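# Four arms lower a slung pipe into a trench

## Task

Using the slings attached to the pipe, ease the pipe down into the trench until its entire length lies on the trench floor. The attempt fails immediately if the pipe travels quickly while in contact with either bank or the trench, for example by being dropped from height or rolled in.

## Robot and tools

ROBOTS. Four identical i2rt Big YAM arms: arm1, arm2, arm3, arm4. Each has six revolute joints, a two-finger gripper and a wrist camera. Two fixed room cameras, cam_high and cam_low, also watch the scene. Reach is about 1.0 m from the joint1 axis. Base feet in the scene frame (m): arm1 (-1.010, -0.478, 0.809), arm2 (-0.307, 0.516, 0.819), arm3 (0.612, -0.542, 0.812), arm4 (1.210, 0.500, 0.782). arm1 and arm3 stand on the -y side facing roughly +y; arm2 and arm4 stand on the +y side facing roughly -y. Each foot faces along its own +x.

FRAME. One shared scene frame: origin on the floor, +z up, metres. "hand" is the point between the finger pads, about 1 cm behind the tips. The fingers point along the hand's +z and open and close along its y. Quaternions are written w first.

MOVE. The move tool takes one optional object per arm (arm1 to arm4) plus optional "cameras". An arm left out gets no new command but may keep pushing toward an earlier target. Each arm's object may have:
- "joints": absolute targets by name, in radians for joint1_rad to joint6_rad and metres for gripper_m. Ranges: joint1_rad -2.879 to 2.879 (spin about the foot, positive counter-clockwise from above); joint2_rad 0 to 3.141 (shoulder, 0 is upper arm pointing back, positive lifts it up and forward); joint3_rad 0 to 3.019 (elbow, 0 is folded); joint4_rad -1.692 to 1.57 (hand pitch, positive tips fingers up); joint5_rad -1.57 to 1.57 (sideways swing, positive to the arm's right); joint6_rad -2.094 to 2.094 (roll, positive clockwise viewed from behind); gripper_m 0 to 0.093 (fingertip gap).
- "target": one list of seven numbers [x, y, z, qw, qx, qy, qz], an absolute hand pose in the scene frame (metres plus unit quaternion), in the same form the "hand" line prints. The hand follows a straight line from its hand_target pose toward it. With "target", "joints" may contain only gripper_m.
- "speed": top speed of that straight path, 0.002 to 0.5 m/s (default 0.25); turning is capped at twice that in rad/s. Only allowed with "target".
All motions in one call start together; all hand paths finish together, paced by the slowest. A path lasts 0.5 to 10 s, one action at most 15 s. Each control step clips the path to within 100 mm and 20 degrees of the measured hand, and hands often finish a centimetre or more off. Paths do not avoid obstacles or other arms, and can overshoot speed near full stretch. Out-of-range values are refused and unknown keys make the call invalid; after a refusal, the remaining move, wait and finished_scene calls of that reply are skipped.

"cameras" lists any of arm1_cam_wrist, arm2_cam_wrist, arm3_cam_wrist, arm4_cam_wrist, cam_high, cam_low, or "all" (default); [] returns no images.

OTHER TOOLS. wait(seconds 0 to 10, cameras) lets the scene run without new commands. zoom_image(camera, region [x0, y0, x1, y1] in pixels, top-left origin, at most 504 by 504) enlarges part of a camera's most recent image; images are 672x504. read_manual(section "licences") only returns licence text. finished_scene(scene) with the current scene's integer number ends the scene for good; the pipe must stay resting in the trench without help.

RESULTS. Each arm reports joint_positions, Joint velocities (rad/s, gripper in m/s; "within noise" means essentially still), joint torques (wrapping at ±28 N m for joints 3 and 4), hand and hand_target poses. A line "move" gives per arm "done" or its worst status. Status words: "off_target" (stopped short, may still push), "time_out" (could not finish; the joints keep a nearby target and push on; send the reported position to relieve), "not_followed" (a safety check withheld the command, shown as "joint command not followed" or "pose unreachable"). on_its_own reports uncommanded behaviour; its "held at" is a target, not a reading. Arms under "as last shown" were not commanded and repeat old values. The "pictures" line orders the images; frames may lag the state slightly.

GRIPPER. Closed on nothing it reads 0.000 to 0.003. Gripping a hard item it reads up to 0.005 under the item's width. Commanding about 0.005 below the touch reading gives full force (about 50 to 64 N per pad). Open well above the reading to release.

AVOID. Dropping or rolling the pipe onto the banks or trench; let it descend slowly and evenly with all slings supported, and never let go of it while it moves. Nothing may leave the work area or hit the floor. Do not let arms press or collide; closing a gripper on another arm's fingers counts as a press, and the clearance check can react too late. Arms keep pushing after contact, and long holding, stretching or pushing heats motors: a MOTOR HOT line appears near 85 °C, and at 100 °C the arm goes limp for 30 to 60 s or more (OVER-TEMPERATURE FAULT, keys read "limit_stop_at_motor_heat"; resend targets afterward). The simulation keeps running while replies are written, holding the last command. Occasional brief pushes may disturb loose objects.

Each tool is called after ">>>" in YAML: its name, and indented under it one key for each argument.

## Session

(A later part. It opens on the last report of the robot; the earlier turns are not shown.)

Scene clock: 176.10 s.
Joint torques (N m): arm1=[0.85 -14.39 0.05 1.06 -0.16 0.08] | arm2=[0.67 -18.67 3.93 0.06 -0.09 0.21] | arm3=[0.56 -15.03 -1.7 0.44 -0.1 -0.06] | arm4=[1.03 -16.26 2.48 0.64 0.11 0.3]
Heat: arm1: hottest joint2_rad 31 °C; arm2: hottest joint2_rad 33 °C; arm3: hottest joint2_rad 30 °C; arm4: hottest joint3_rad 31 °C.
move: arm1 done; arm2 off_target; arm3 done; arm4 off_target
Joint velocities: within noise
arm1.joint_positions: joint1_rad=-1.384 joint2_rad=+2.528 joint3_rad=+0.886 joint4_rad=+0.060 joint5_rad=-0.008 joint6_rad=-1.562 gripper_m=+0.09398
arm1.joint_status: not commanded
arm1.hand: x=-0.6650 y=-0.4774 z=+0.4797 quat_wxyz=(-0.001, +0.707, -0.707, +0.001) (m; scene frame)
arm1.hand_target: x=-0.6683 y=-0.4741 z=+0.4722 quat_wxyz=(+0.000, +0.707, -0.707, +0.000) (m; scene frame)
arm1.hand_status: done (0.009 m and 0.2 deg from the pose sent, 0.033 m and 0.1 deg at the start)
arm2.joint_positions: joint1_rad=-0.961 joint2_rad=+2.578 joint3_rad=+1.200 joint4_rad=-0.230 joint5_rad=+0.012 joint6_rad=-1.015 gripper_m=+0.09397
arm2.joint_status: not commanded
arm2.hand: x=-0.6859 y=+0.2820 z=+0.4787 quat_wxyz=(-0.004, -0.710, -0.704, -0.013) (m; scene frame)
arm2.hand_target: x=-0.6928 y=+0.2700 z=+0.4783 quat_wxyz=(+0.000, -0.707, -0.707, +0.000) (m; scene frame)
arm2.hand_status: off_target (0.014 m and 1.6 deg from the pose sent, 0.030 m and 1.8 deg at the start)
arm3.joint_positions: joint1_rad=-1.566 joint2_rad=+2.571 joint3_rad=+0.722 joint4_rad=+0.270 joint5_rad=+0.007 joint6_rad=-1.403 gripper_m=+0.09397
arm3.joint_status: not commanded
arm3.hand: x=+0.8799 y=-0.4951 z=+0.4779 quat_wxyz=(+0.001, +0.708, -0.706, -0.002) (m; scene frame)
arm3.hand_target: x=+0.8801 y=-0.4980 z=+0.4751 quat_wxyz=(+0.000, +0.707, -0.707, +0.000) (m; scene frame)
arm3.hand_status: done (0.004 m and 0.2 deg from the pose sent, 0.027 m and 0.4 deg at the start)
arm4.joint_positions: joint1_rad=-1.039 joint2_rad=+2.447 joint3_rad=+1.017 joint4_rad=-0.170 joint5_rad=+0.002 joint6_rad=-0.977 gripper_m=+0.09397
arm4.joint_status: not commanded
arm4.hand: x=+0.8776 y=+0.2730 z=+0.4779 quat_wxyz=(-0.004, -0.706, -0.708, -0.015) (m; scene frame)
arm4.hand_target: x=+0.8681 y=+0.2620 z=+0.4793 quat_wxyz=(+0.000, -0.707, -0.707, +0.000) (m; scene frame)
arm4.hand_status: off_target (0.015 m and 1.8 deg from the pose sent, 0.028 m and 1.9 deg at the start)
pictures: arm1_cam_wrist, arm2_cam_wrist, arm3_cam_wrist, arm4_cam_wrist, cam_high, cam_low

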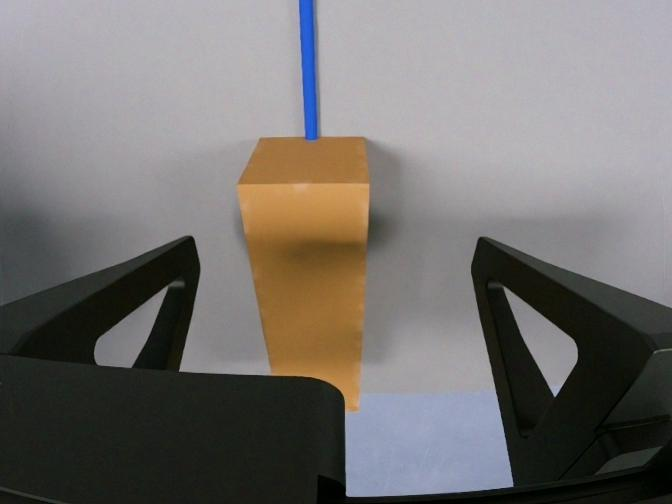

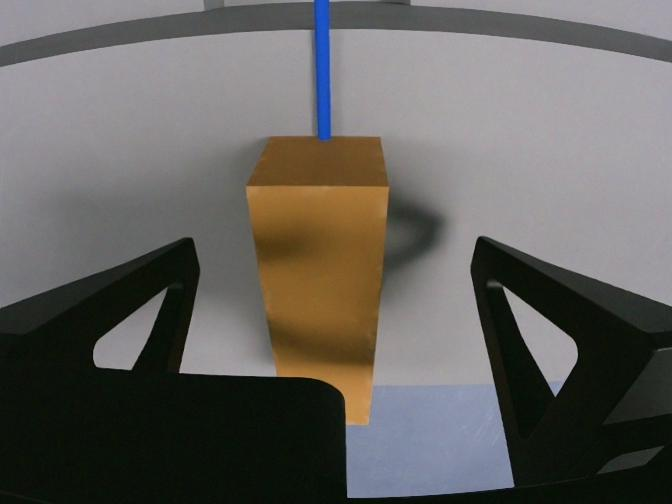

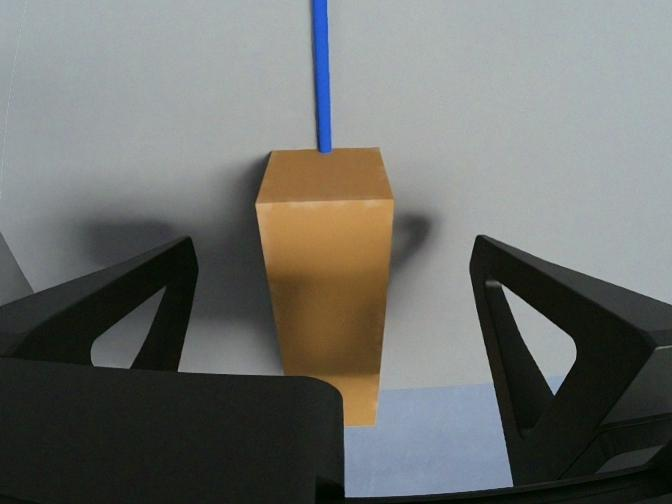

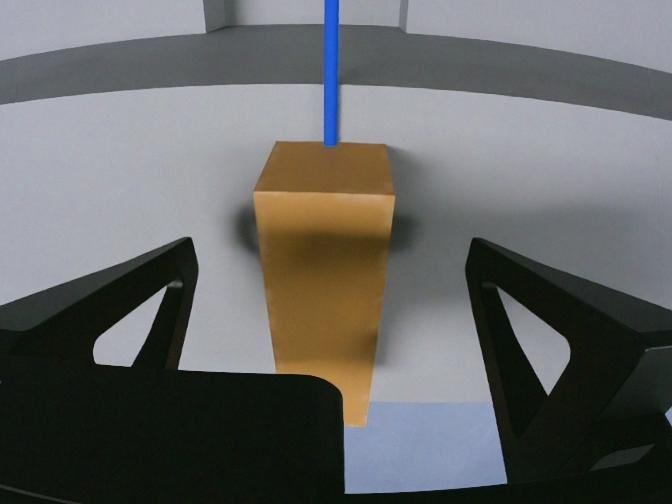

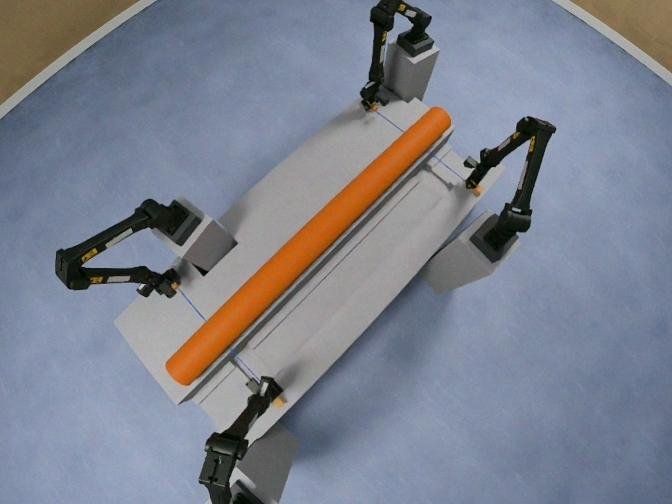

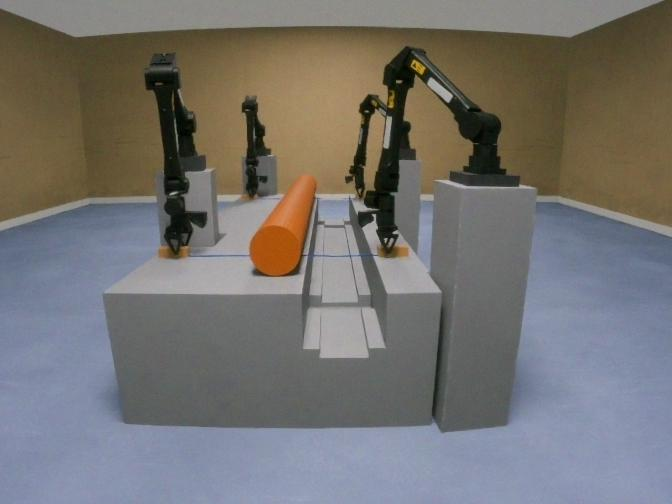

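>>> move:
  arm1: {"target": [-0.676, -0.474, 0.464, 0, 0.7071, -0.7071, 0], "speed": 0.1}
  arm2: {"target": [-0.687, 0.270, 0.471, 0, 0.7071, 0.7071, 0], "speed": 0.1}
  arm3: {"target": [0.878, -0.498, 0.468, 0, 0.7071, -0.7071, 0], "speed": 0.1}
  arm4: {"target": [0.870, 0.262, 0.472, 0, 0.7071, 0.7071, 0], "speed": 0.1}
  cameras: []

>>> move:
  arm1: {"joints": {"gripper_m": 0.015}}
  arm2: {"joints": {"gripper_m": 0.015}}
  arm3: {"joints": {"gripper_m": 0.015}}
  arm4: {"joints": {"gripper_m": 0.015}}

Scene clock: 182.93 s.
Joint torques (N m): arm1=[0.44 -13.33 -0.64 0.99 -0.16 0.11] | arm2=[0.67 -17.9 3.54 0.13 -0.09 0.21] | arm3=[0.62 -14.51 -1.77 0.44 -0.11 -0.05] | arm4=[1.08 -15.74 2.32 0.65 0.1 0.31]
Heat: arm1: hottest joint2_rad 31 °C; arm2: hottest joint2_rad 33 °C; arm3: hottest joint2_rad 30 °C; arm4: hottest joint3_rad 31 °C.
move: arm1 off_target; arm2 done; arm3 done; arm4 off_target
Joint velocities: within noise
arm1.joint_positions: joint1_rad=-1.384 joint2_rad=+2.549 joint3_rad=+0.886 joint4_rad=+0.092 joint5_rad=-0.008 joint6_rad=-1.561 gripper_m=+0.09398
arm1.joint_status: not commanded
arm1.hand: x=-0.6671 y=-0.4773 z=+0.4729 quat_wxyz=(-0.004, +0.707, -0.707, +0.005) (m; scene frame)
arm1.hand_target: x=-0.6761 y=-0.4742 z=+0.4644 quat_wxyz=(+0.000, +0.707, -0.707, +0.000) (m; scene frame)
arm1.hand_status: off_target (0.013 m and 0.8 deg from the pose sent, 0.020 m and 0.2 deg at the start)
arm2.joint_positions: joint1_rad=-0.954 joint2_rad=+2.586 joint3_rad=+1.200 joint4_rad=-0.210 joint5_rad=+0.012 joint6_rad=-1.008 gripper_m=+0.09397
arm2.joint_status: not commanded
arm2.hand: x=-0.6853 y=+0.2786 z=+0.4754 quat_wxyz=(-0.003, -0.710, -0.705, -0.007) (m; scene frame)
arm2.hand_target: x=-0.6870 y=+0.2701 z=+0.4712 quat_wxyz=(+0.000, -0.707, -0.707, +0.000) (m; scene frame)
arm2.hand_status: done (0.010 m and 1.0 deg from the pose sent, 0.014 m and 1.6 deg at the start)
arm3.joint_positions: joint1_rad=-1.566 joint2_rad=+2.589 joint3_rad=+0.731 joint4_rad=+0.285 joint5_rad=+0.007 joint6_rad=-1.403 gripper_m=+0.09397
arm3.joint_status: not commanded
arm3.hand: x=+0.8806 y=-0.4949 z=+0.4724 quat_wxyz=(-0.002, +0.708, -0.706, +0.000) (m; scene frame)
arm3.hand_target: x=+0.8779 y=-0.4979 z=+0.4681 quat_wxyz=(+0.000, +0.707, -0.707, +0.000) (m; scene frame)
arm3.hand_status: done (0.006 m and 0.3 deg from the pose sent, 0.010 m and 0.3 deg at the start)
arm4.joint_positions: joint1_rad=-1.037 joint2_rad=+2.458 joint3_rad=+1.024 joint4_rad=-0.156 joint5_rad=+0.002 joint6_rad=-0.974 gripper_m=+0.09397
arm4.joint_status: not commanded
arm4.hand: x=+0.8758 y=+0.2706 z=+0.4739 quat_wxyz=(-0.003, -0.706, -0.708, -0.010) (m; scene frame)
arm4.hand_target: x=+0.8702 y=+0.2621 z=+0.4722 quat_wxyz=(+0.000, -0.707, -0.707, +0.000) (m; scene frame)
arm4.hand_status: off_target (0.011 m and 1.2 deg from the pose sent, 0.015 m and 1.8 deg at the start)
pictures: none
No camera images: "cameras" was empty.

Scene clock: 183.60 s.
Joint torques (N m): arm1=[0.79 -13.63 -0.57 0.88 -0.13 0.07] | arm2=[0.56 -17.96 3.47 0.01 -0.08 0.2] | arm3=[0.73 -14.62 -1.73 0.43 -0.11 -0.04] | arm4=[0.97 -15.79 2.25 0.68 0.09 0.29]
Heat: arm1: hottest joint2_rad 31 °C; arm2: hottest joint2_rad 33 °C; arm3: hottest joint2_rad 30 °C; arm4: hottest joint3_rad 31 °C.
move: arm1 off_target; arm2 off_target; arm3 off_target; arm4 off_target
Joint velocities: within noise
arm1.joint_positions: joint1_rad=-1.383 joint2_rad=+2.549 joint3_rad=+0.886 joint4_rad=+0.092 joint5_rad=-0.008 joint6_rad=-1.561 gripper_m=+0.03403
arm1.joint_status: gripper_m off_target (ended at +0.03407, target +0.01500)
arm1.hand: x=-0.6669 y=-0.4771 z=+0.4729 quat_wxyz=(-0.005, +0.707, -0.707, +0.005) (m; scene frame)
arm1.hand_target: x=-0.6761 y=-0.4742 z=+0.4644 quat_wxyz=(+0.000, +0.707, -0.707, +0.000) (m; scene frame)
arm1.hand_status: not commanded
arm2.joint_positions: joint1_rad=-0.953 joint2_rad=+2.586 joint3_rad=+1.200 joint4_rad=-0.209 joint5_rad=+0.011 joint6_rad=-1.007 gripper_m=+0.03453
arm2.joint_status: gripper_m off_target (ended at +0.03456, target +0.01500)
arm2.hand: x=-0.6858 y=+0.2778 z=+0.4755 quat_wxyz=(-0.003, -0.710, -0.704, -0.006) (m; scene frame)
arm2.hand_target: x=-0.6869 y=+0.2701 z=+0.4712 quat_wxyz=(+0.000, -0.707, -0.707, +0.000) (m; scene frame)
arm2.hand_status: not commanded
arm3.joint_positions: joint1_rad=-1.566 joint2_rad=+2.589 joint3_rad=+0.731 joint4_rad=+0.285 joint5_rad=+0.007 joint6_rad=-1.404 gripper_m=+0.03488
arm3.joint_status: gripper_m off_target (ended at +0.03490, target +0.01500)
arm3.hand: x=+0.8807 y=-0.4949 z=+0.4724 quat_wxyz=(-0.002, +0.708, -0.706, +0.000) (m; scene frame)
arm3.hand_target: x=+0.8778 y=-0.4979 z=+0.4681 quat_wxyz=(+0.000, +0.707, -0.707, +0.000) (m; scene frame)
arm3.hand_status: not commanded
arm4.joint_positions: joint1_rad=-1.036 joint2_rad=+2.458 joint3_rad=+1.025 joint4_rad=-0.156 joint5_rad=+0.002 joint6_rad=-0.973 gripper_m=+0.03500
arm4.joint_status: gripper_m off_target (ended at +0.03502, target +0.01500)
arm4.hand: x=+0.8754 y=+0.2698 z=+0.4740 quat_wxyz=(-0.003, -0.706, -0.708, -0.010) (m; scene frame)
arm4.hand_target: x=+0.8701 y=+0.2621 z=+0.4722 quat_wxyz=(+0.000, -0.707, -0.707, +0.000) (m; scene frame)
arm4.hand_status: not commanded
pictures: arm1_cam_wrist, arm2_cam_wrist, arm3_cam_wrist, arm4_cam_wrist, cam_high, cam_low

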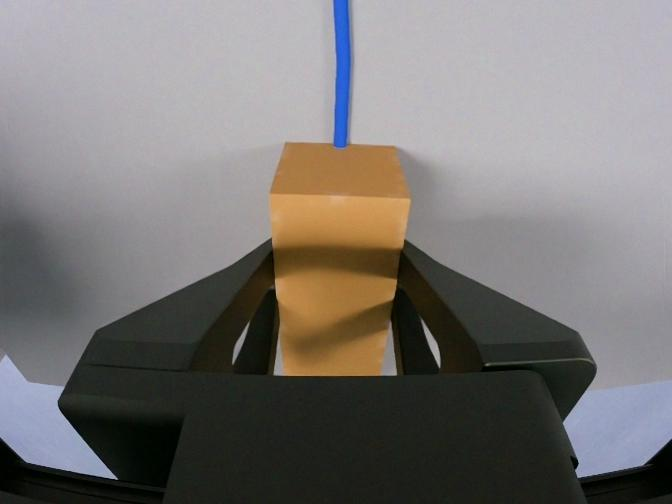

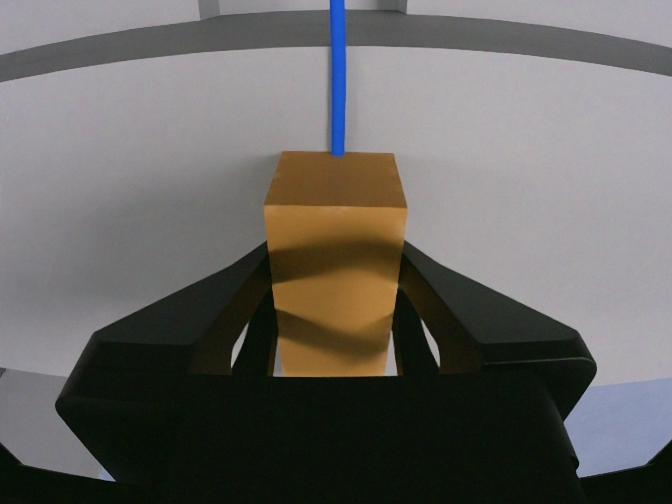

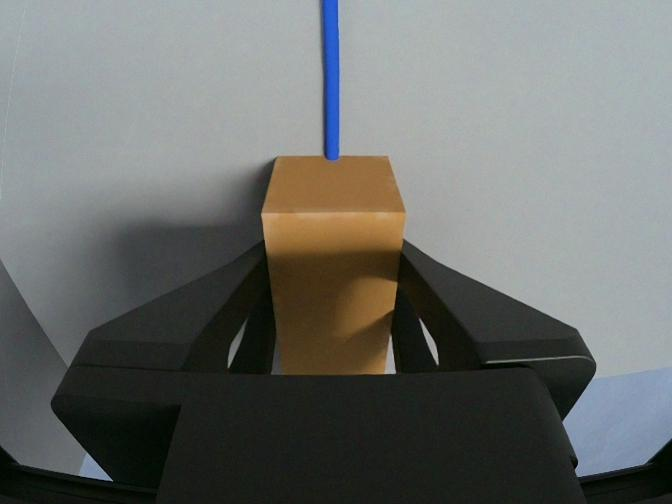

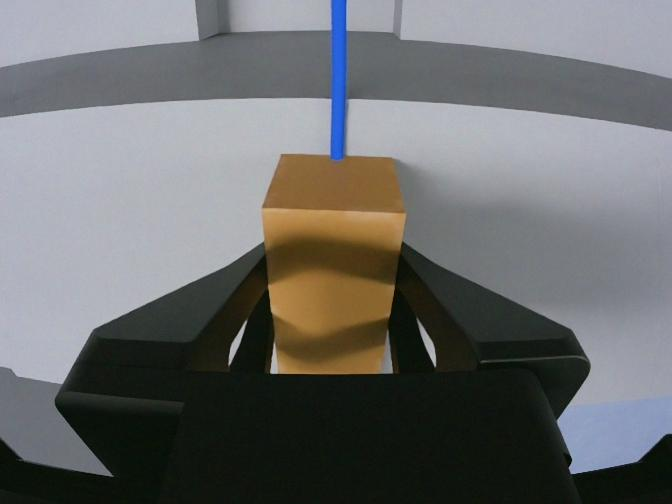

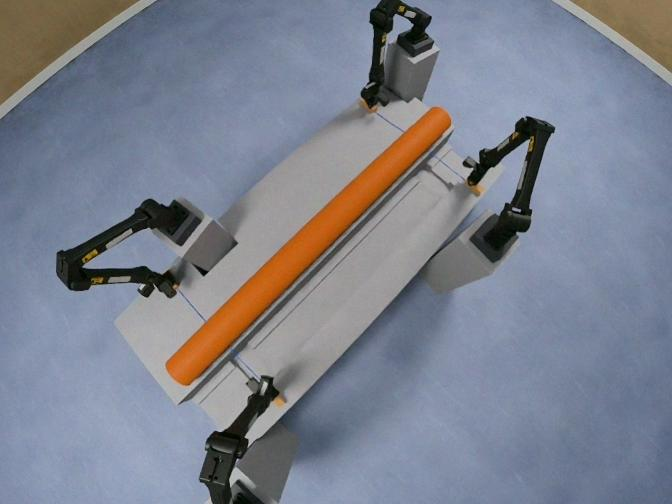

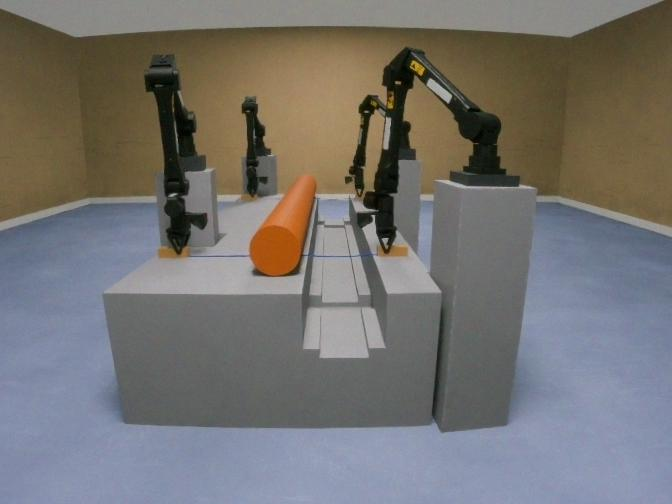

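>>> move:
  arm1: {"target": [-0.672, -0.320, 0.80, 0, 0.7071, -0.7071, 0], "speed": 0.15}
  arm2: {"target": [-0.690, 0.088, 0.80, 0, 0.7071, 0.7071, 0], "speed": 0.15}
  arm3: {"target": [0.879, -0.320, 0.80, 0, 0.7071, -0.7071, 0], "speed": 0.15}
  arm4: {"target": [0.872, 0.088, 0.80, 0, 0.7071, 0.7071, 0], "speed": 0.15}

Scene clock: 223.20 s.
Joint torques (N m): arm1=[-1.61 -17.79 8.79 -1.21 0.41 -0.04] | arm2=[-1.61 -27.34 13.3 -2.58 0.06 0.03] | arm3=[0.03 -19.6 7.32 -1.76 0.25 -0.01] | arm4=[-0.32 -24.59 10.81 -2.04 0.19 0.16]
Heat: arm1: hottest joint2_rad 31 °C; arm2: hottest joint2_rad 35 °C; arm3: hottest joint2_rad 31 °C; arm4: hottest joint2_rad 30 °C.
move: arm1 off_target; arm2 off_target; arm3 off_target; arm4 off_target
Joint velocities: within noise
arm1.joint_positions: joint1_rad=-0.943 joint2_rad=+1.686 joint3_rad=+0.772 joint4_rad=-0.734 joint5_rad=-0.026 joint6_rad=-1.134 gripper_m=+0.03404
arm1.joint_status: not commanded
arm1.hand: x=-0.6987 y=-0.3242 z=+0.7632 quat_wxyz=(+0.030, +0.711, -0.703, -0.017) (m; scene frame)
arm1.hand_target: x=-0.6732 y=-0.3204 z=+0.7984 quat_wxyz=(+0.000, +0.707, -0.707, +0.000) (m; scene frame)
arm1.hand_status: off_target (0.046 m and 4.0 deg from the pose sent, 0.363 m and 0.8 deg at the start)
arm2.joint_positions: joint1_rad=-0.651 joint2_rad=+2.132 joint3_rad=+1.393 joint4_rad=-0.931 joint5_rad=+0.006 joint6_rad=-0.721 gripper_m=+0.03453
arm2.joint_status: not commanded
arm2.hand: x=-0.6606 y=+0.1080 z=+0.7401 quat_wxyz=(+0.001, -0.704, -0.709, -0.042) (m; scene frame)
arm2.hand_target: x=-0.6880 y=+0.0903 z=+0.7990 quat_wxyz=(+0.000, -0.707, -0.707, +0.001) (m; scene frame)
arm2.hand_status: off_target (0.070 m and 4.9 deg from the pose sent, 0.376 m and 0.8 deg at the start)
arm3.joint_positions: joint1_rad=-1.024 joint2_rad=+1.640 joint3_rad=+0.711 joint4_rad=-0.716 joint5_rad=-0.004 joint6_rad=-0.870 gripper_m=+0.03487
arm3.joint_status: not commanded
arm3.hand: x=+0.8590 y=-0.3285 z=+0.7673 quat_wxyz=(+0.032, +0.711, -0.703, -0.007) (m; scene frame)
arm3.hand_target: x=+0.8783 y=-0.3204 z=+0.7980 quat_wxyz=(+0.000, +0.707, -0.707, +0.000) (m; scene frame)
arm3.hand_status: off_target (0.039 m and 3.8 deg from the pose sent, 0.371 m and 0.3 deg at the start)
arm4.joint_positions: joint1_rad=-0.739 joint2_rad=+1.973 joint3_rad=+1.263 joint4_rad=-0.943 joint5_rad=+0.001 joint6_rad=-0.685 gripper_m=+0.03500
arm4.joint_status: not commanded
arm4.hand: x=+0.8963 y=+0.1076 z=+0.7400 quat_wxyz=(+0.002, -0.702, -0.711, -0.041) (m; scene frame)
arm4.hand_target: x=+0.8740 y=+0.0903 z=+0.7983 quat_wxyz=(+0.000, -0.707, -0.707, +0.001) (m; scene frame)
arm4.hand_status: off_target (0.068 m and 4.8 deg from the pose sent, 0.373 m and 1.2 deg at the start)
pictures: arm1_cam_wrist, arm2_cam_wrist, arm3_cam_wrist, arm4_cam_wrist, cam_high, cam_low

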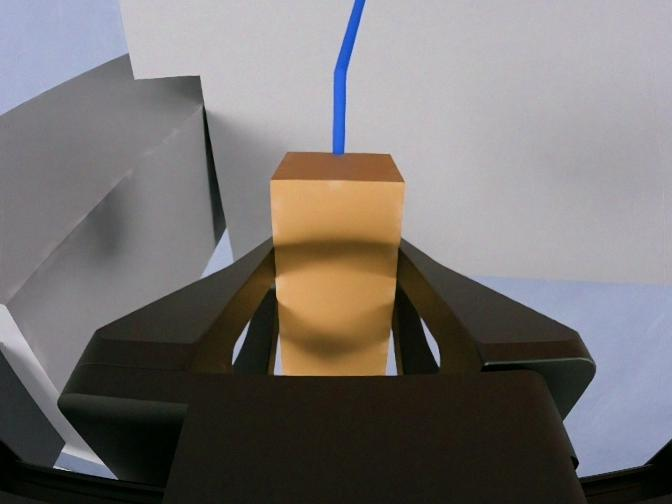

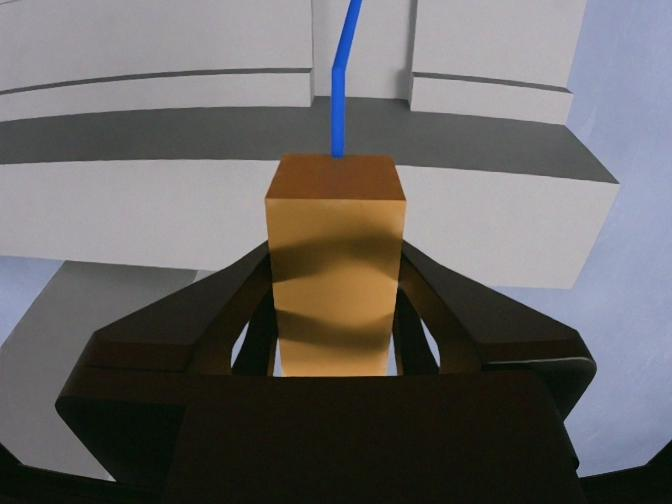

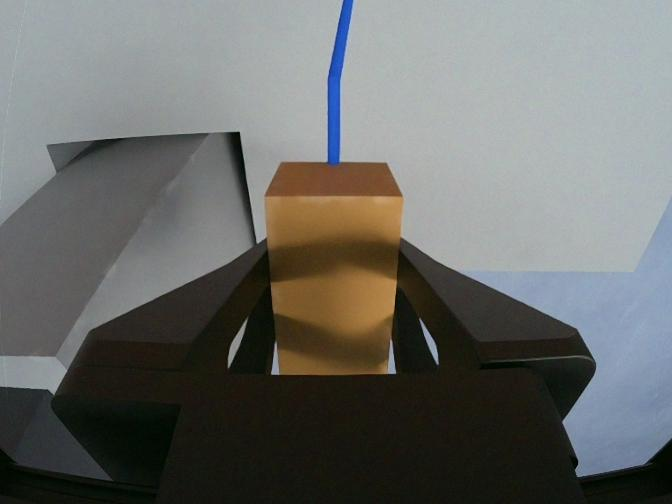

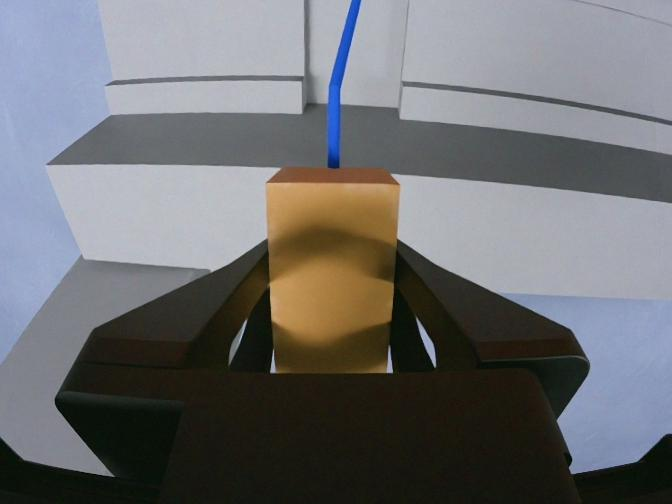

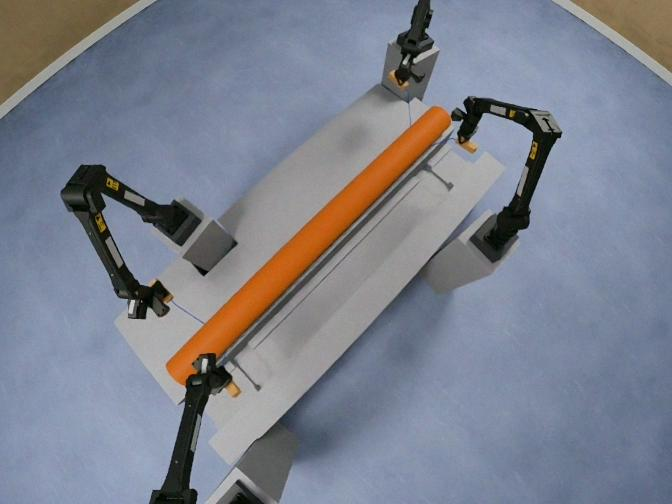

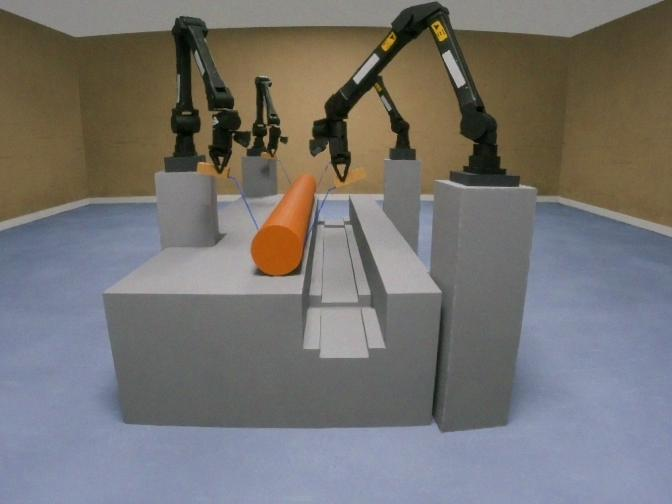

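>>> move:
  arm1: {"target": [-0.646, -0.316, 0.85, 0, 0.7071, -0.7071, 0], "speed": 0.1}
  arm2: {"target": [-0.715, 0.082, 0.875, 0, 0.7071, 0.7071, 0], "speed": 0.1}
  arm3: {"target": [0.898, -0.312, 0.85, 0, 0.7071, -0.7071, 0], "speed": 0.1}
  arm4: {"target": [0.854, 0.082, 0.875, 0, 0.7071, 0.7071, 0], "speed": 0.1}

Scene clock: 232.13 s.
Joint torques (N m): arm1=[-3.08 -19.08 10.81 -1.48 0.51 -0.27] | arm2=[-2.78 -31.74 14.05 -2.93 0.1 -0.09] | arm3=[-1.03 -21.36 9.52 -2.11 0.3 -0.17] | arm4=[-1.08 -29.45 11.59 -2.55 0.25 0.04]
Heat: arm1: hottest joint2_rad 31 °C; arm2: hottest joint2_rad 36 °C; arm3: hottest joint2_rad 32 °C; arm4: hottest joint3_rad 32 °C.
move: arm1 off_target; arm2 off_target; arm3 off_target; arm4 off_target
Joint velocities: within noise
arm1.joint_positions: joint1_rad=-0.943 joint2_rad=+1.657 joint3_rad=+0.870 joint4_rad=-0.892 joint5_rad=-0.024 joint6_rad=-1.134 gripper_m=+0.03404
arm1.joint_status: not commanded
arm1.hand: x=-0.6825 y=-0.3161 z=+0.7992 quat_wxyz=(+0.045, +0.710, -0.702, -0.021) (m; scene frame)
arm1.hand_target: x=-0.6487 y=-0.3169 z=+0.8477 quat_wxyz=(+0.000, +0.707, -0.707, +0.002) (m; scene frame)
arm1.hand_status: off_target (0.063 m and 5.7 deg from the pose sent, 0.102 m and 4.0 deg at the start)
arm2.joint_positions: joint1_rad=-0.651 joint2_rad=+2.131 joint3_rad=+1.451 joint4_rad=-1.033 joint5_rad=+0.008 joint6_rad=-0.721 gripper_m=+0.03453
arm2.joint_status: not commanded
arm2.hand: x=-0.6634 y=+0.1056 z=+0.7587 quat_wxyz=(+0.004, -0.703, -0.709, -0.064) (m; scene frame)
arm2.hand_target: x=-0.6993 y=+0.0915 z=+0.8449 quat_wxyz=(+0.002, -0.707, -0.707, +0.001) (m; scene frame)
arm2.hand_status: off_target (0.129 m and 7.3 deg from the pose sent, 0.148 m and 4.9 deg at the start; pose on its path clipped on 27 of 41 steps)
arm3.joint_positions: joint1_rad=-1.024 joint2_rad=+1.594 joint3_rad=+0.792 joint4_rad=-0.872 joint5_rad=-0.004 joint6_rad=-0.869 gripper_m=+0.03487
arm3.joint_status: not commanded
arm3.hand: x=+0.8684 y=-0.3208 z=+0.8033 quat_wxyz=(+0.047, +0.710, -0.703, -0.008) (m; scene frame)
arm3.hand_target: x=+0.8962 y=-0.3129 z=+0.8474 quat_wxyz=(+0.000, +0.707, -0.707, +0.001) (m; scene frame)
arm3.hand_status: off_target (0.056 m and 5.5 deg from the pose sent, 0.093 m and 3.8 deg at the start)
arm4.joint_positions: joint1_rad=-0.739 joint2_rad=+1.973 joint3_rad=+1.319 joint4_rad=-1.048 joint5_rad=+0.001 joint6_rad=-0.685 gripper_m=+0.03500
arm4.joint_status: not commanded
arm4.hand: x=+0.8953 y=+0.1065 z=+0.7580 quat_wxyz=(+0.005, -0.701, -0.710, -0.066) (m; scene frame)
arm4.hand_target: x=+0.8667 y=+0.0913 z=+0.8455 quat_wxyz=(+0.001, -0.707, -0.707, +0.001) (m; scene frame)
arm4.hand_status: off_target (0.126 m and 7.6 deg from the pose sent, 0.144 m and 4.8 deg at the start; pose on its path clipped on 26 of 41 steps)
pictures: arm1_cam_wrist, arm2_cam_wrist, arm3_cam_wrist, arm4_cam_wrist, cam_high, cam_low

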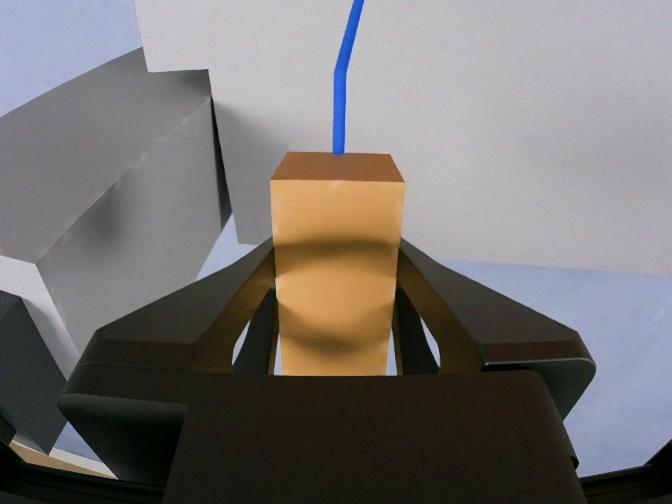

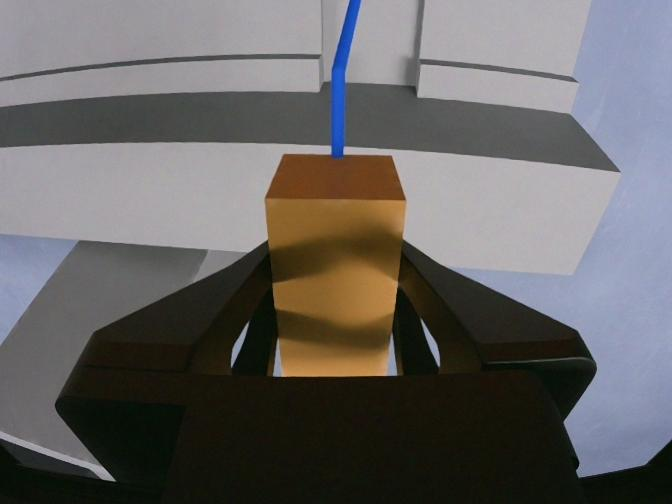

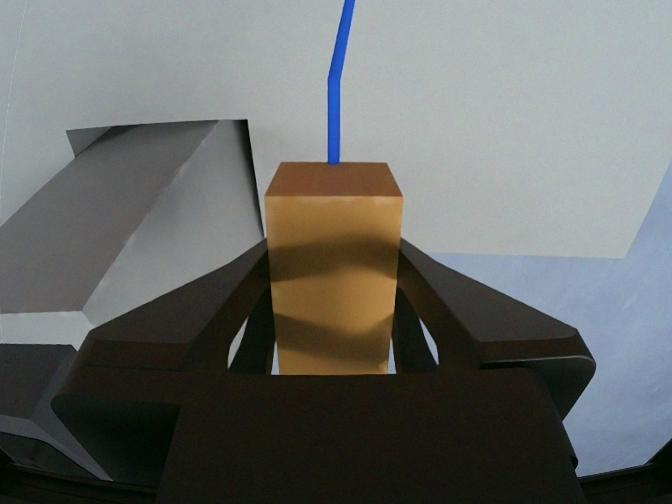

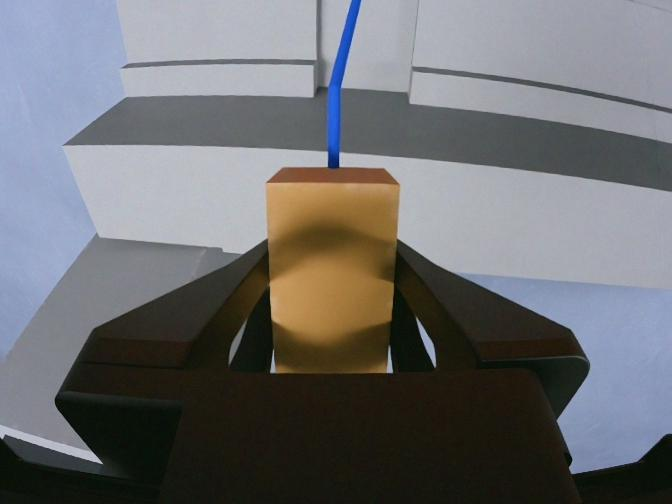

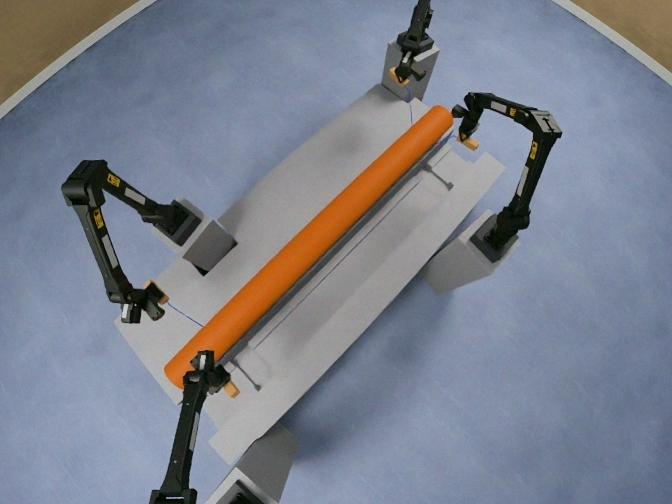

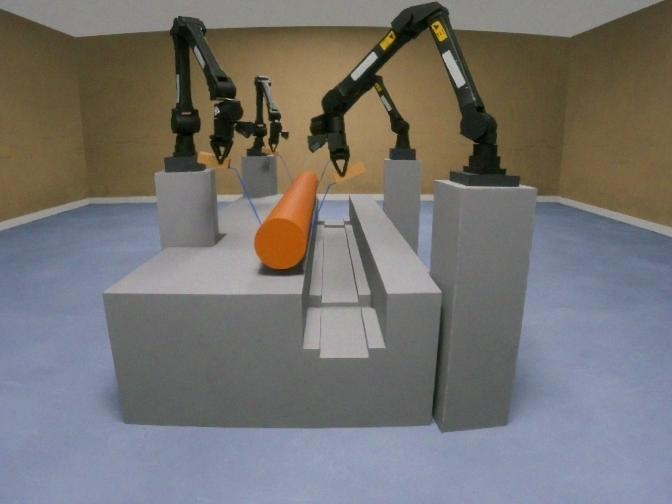

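>>> move:
  arm1: {"target": [-0.645, -0.08, 0.88, 0, 0.7071, -0.7071, 0], "speed": 0.1}
  arm2: {"target": [-0.705, 0.29, 0.845, 0, 0.7071, 0.7071, 0], "speed": 0.1}
  arm3: {"target": [0.896, -0.08, 0.88, 0, 0.7071, -0.7071, 0], "speed": 0.1}
  arm4: {"target": [0.862, 0.29, 0.845, 0, 0.7071, 0.7071, 0], "speed": 0.1}

Scene clock: 246.73 s.
Joint torques (N m): arm1=[-2.26 -23.88 13.72 -1.24 0.22 0.01] | arm2=[-3.02 -24.23 9.52 -1.2 0.17 -0.02] | arm3=[0.26 -29.51 11.6 -1.96 0.08 0.01] | arm4=[-1.49 -21.6 8.09 -0.96 0.39 -0.13]
Heat: arm1: hottest joint3_rad 35 °C; arm2: hottest joint3_rad 37 °C; arm3: hottest joint2_rad 32 °C; arm4: hottest joint3_rad 34 °C.
move: arm1 off_target; arm2 off_target; arm3 off_target; arm4 off_target
Joint velocities: within noise
arm1.joint_positions: joint1_rad=-0.551 joint2_rad=+1.905 joint3_rad=+1.324 joint4_rad=-1.091 joint5_rad=-0.023 joint6_rad=-0.751 gripper_m=+0.03404
arm1.joint_status: not commanded
arm1.hand: x=-0.6769 y=-0.0993 z=+0.8217 quat_wxyz=(+0.050, +0.713, -0.699, -0.001) (m; scene frame)
arm1.hand_target: x=-0.6478 y=-0.0831 z=+0.8798 quat_wxyz=(-0.001, +0.707, -0.707, +0.000) (m; scene frame)
arm1.hand_status: off_target (0.069 m and 5.8 deg from the pose sent, 0.252 m and 5.7 deg at the start)
arm2.joint_positions: joint1_rad=-0.953 joint2_rad=+1.832 joint3_rad=+1.078 joint4_rad=-0.928 joint5_rad=+0.009 joint6_rad=-1.029 gripper_m=+0.03453
arm2.joint_status: not commanded
arm2.hand: x=-0.6787 y=+0.2868 z=+0.7971 quat_wxyz=(-0.014, -0.701, -0.712, -0.048) (m; scene frame)
arm2.hand_target: x=-0.7033 y=+0.2905 z=+0.8429 quat_wxyz=(+0.001, -0.707, -0.707, +0.000) (m; scene frame)
arm2.hand_status: off_target (0.055 m and 5.8 deg from the pose sent, 0.208 m and 7.3 deg at the start)
arm3.joint_positions: joint1_rad=-0.702 joint2_rad=+1.950 joint3_rad=+1.350 joint4_rad=-1.090 joint5_rad=-0.003 joint6_rad=-0.550 gripper_m=+0.03487
arm3.joint_status: not commanded
arm3.hand: x=+0.8735 y=-0.1032 z=+0.8145 quat_wxyz=(+0.054, +0.711, -0.702, +0.011) (m; scene frame)
arm3.hand_target: x=+0.8939 y=-0.0833 z=+0.8787 quat_wxyz=(-0.001, +0.707, -0.707, +0.000) (m; scene frame)
arm3.hand_status: off_target (0.073 m and 6.3 deg from the pose sent, 0.254 m and 5.5 deg at the start)
arm4.joint_positions: joint1_rad=-1.062 joint2_rad=+1.652 joint3_rad=+0.955 joint4_rad=-0.981 joint5_rad=-0.003 joint6_rad=-0.998 gripper_m=+0.03499
arm4.joint_status: not commanded
arm4.hand: x=+0.8849 y=+0.2896 z=+0.7939 quat_wxyz=(-0.015, -0.706, -0.707, -0.053) (m; scene frame)
arm4.hand_target: x=+0.8638 y=+0.2904 z=+0.8419 quat_wxyz=(+0.001, -0.707, -0.707, -0.001) (m; scene frame)
arm4.hand_status: off_target (0.056 m and 6.3 deg from the pose sent, 0.206 m and 7.6 deg at the start)
pictures: arm1_cam_wrist, arm2_cam_wrist, arm3_cam_wrist, arm4_cam_wrist, cam_high, cam_low

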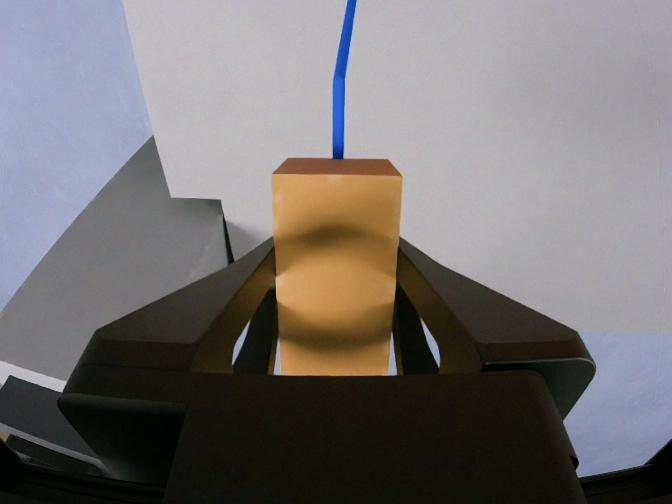

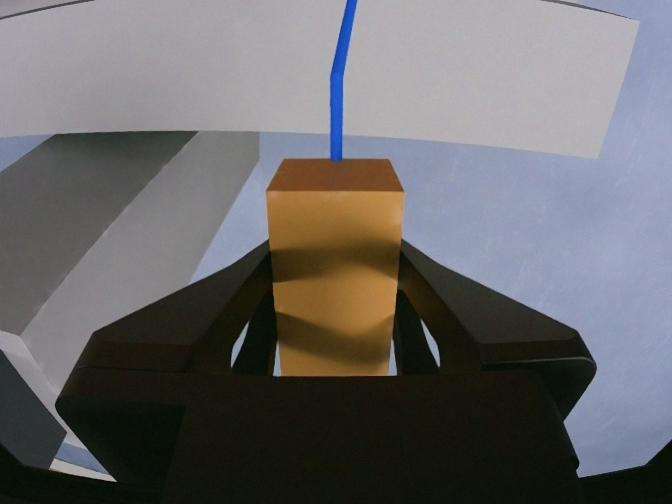

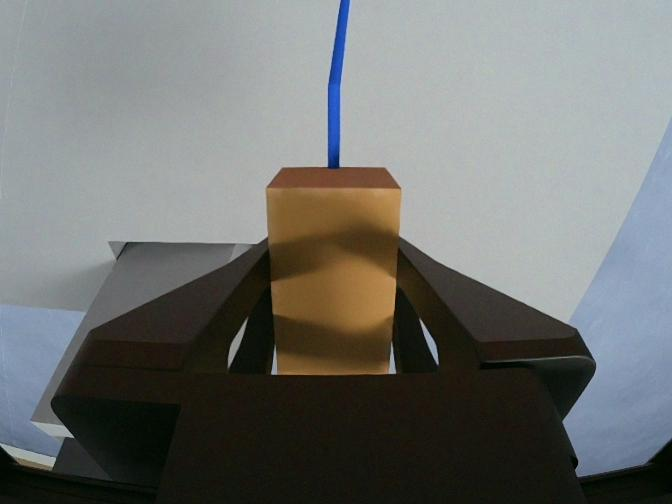

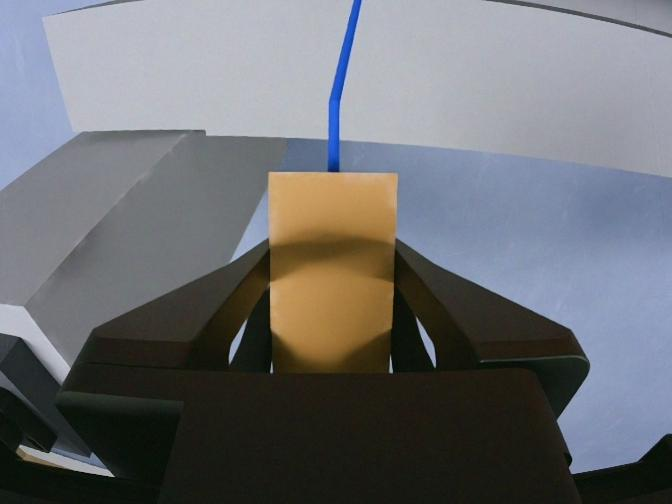

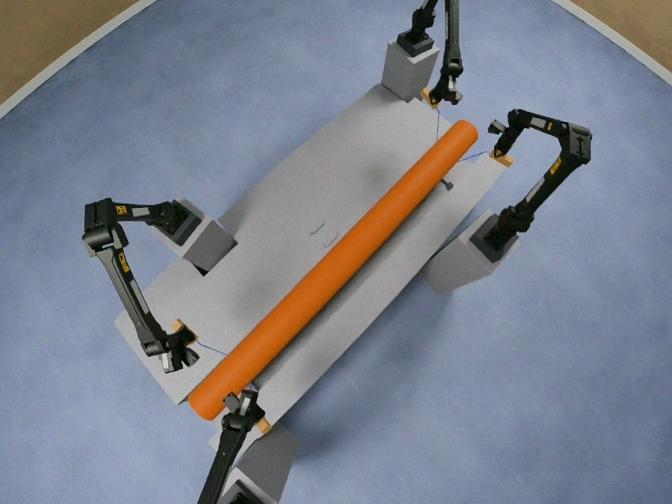

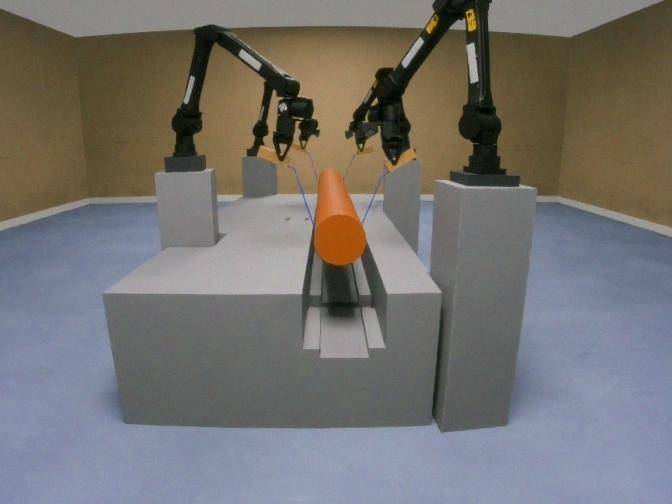

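>>> zoom_image:
  camera: "cam_low"
  region: [240, 130, 440, 380]

>>> zoom_image:
  camera: "cam_high"
  region: [150, 60, 530, 460]

Scaled by 2.016.

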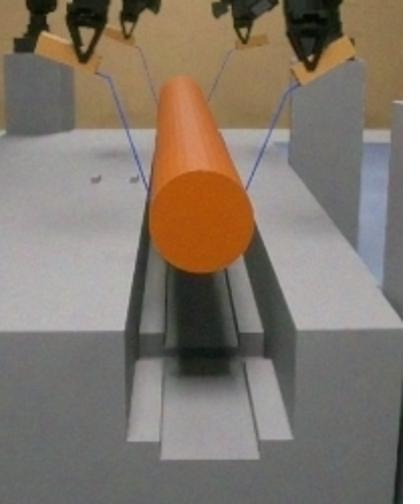

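Scaled by 1.260.

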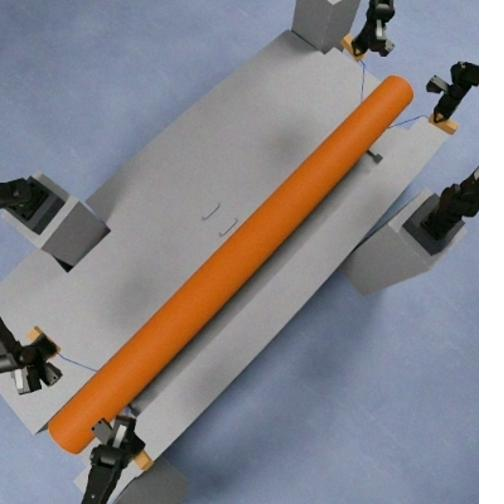

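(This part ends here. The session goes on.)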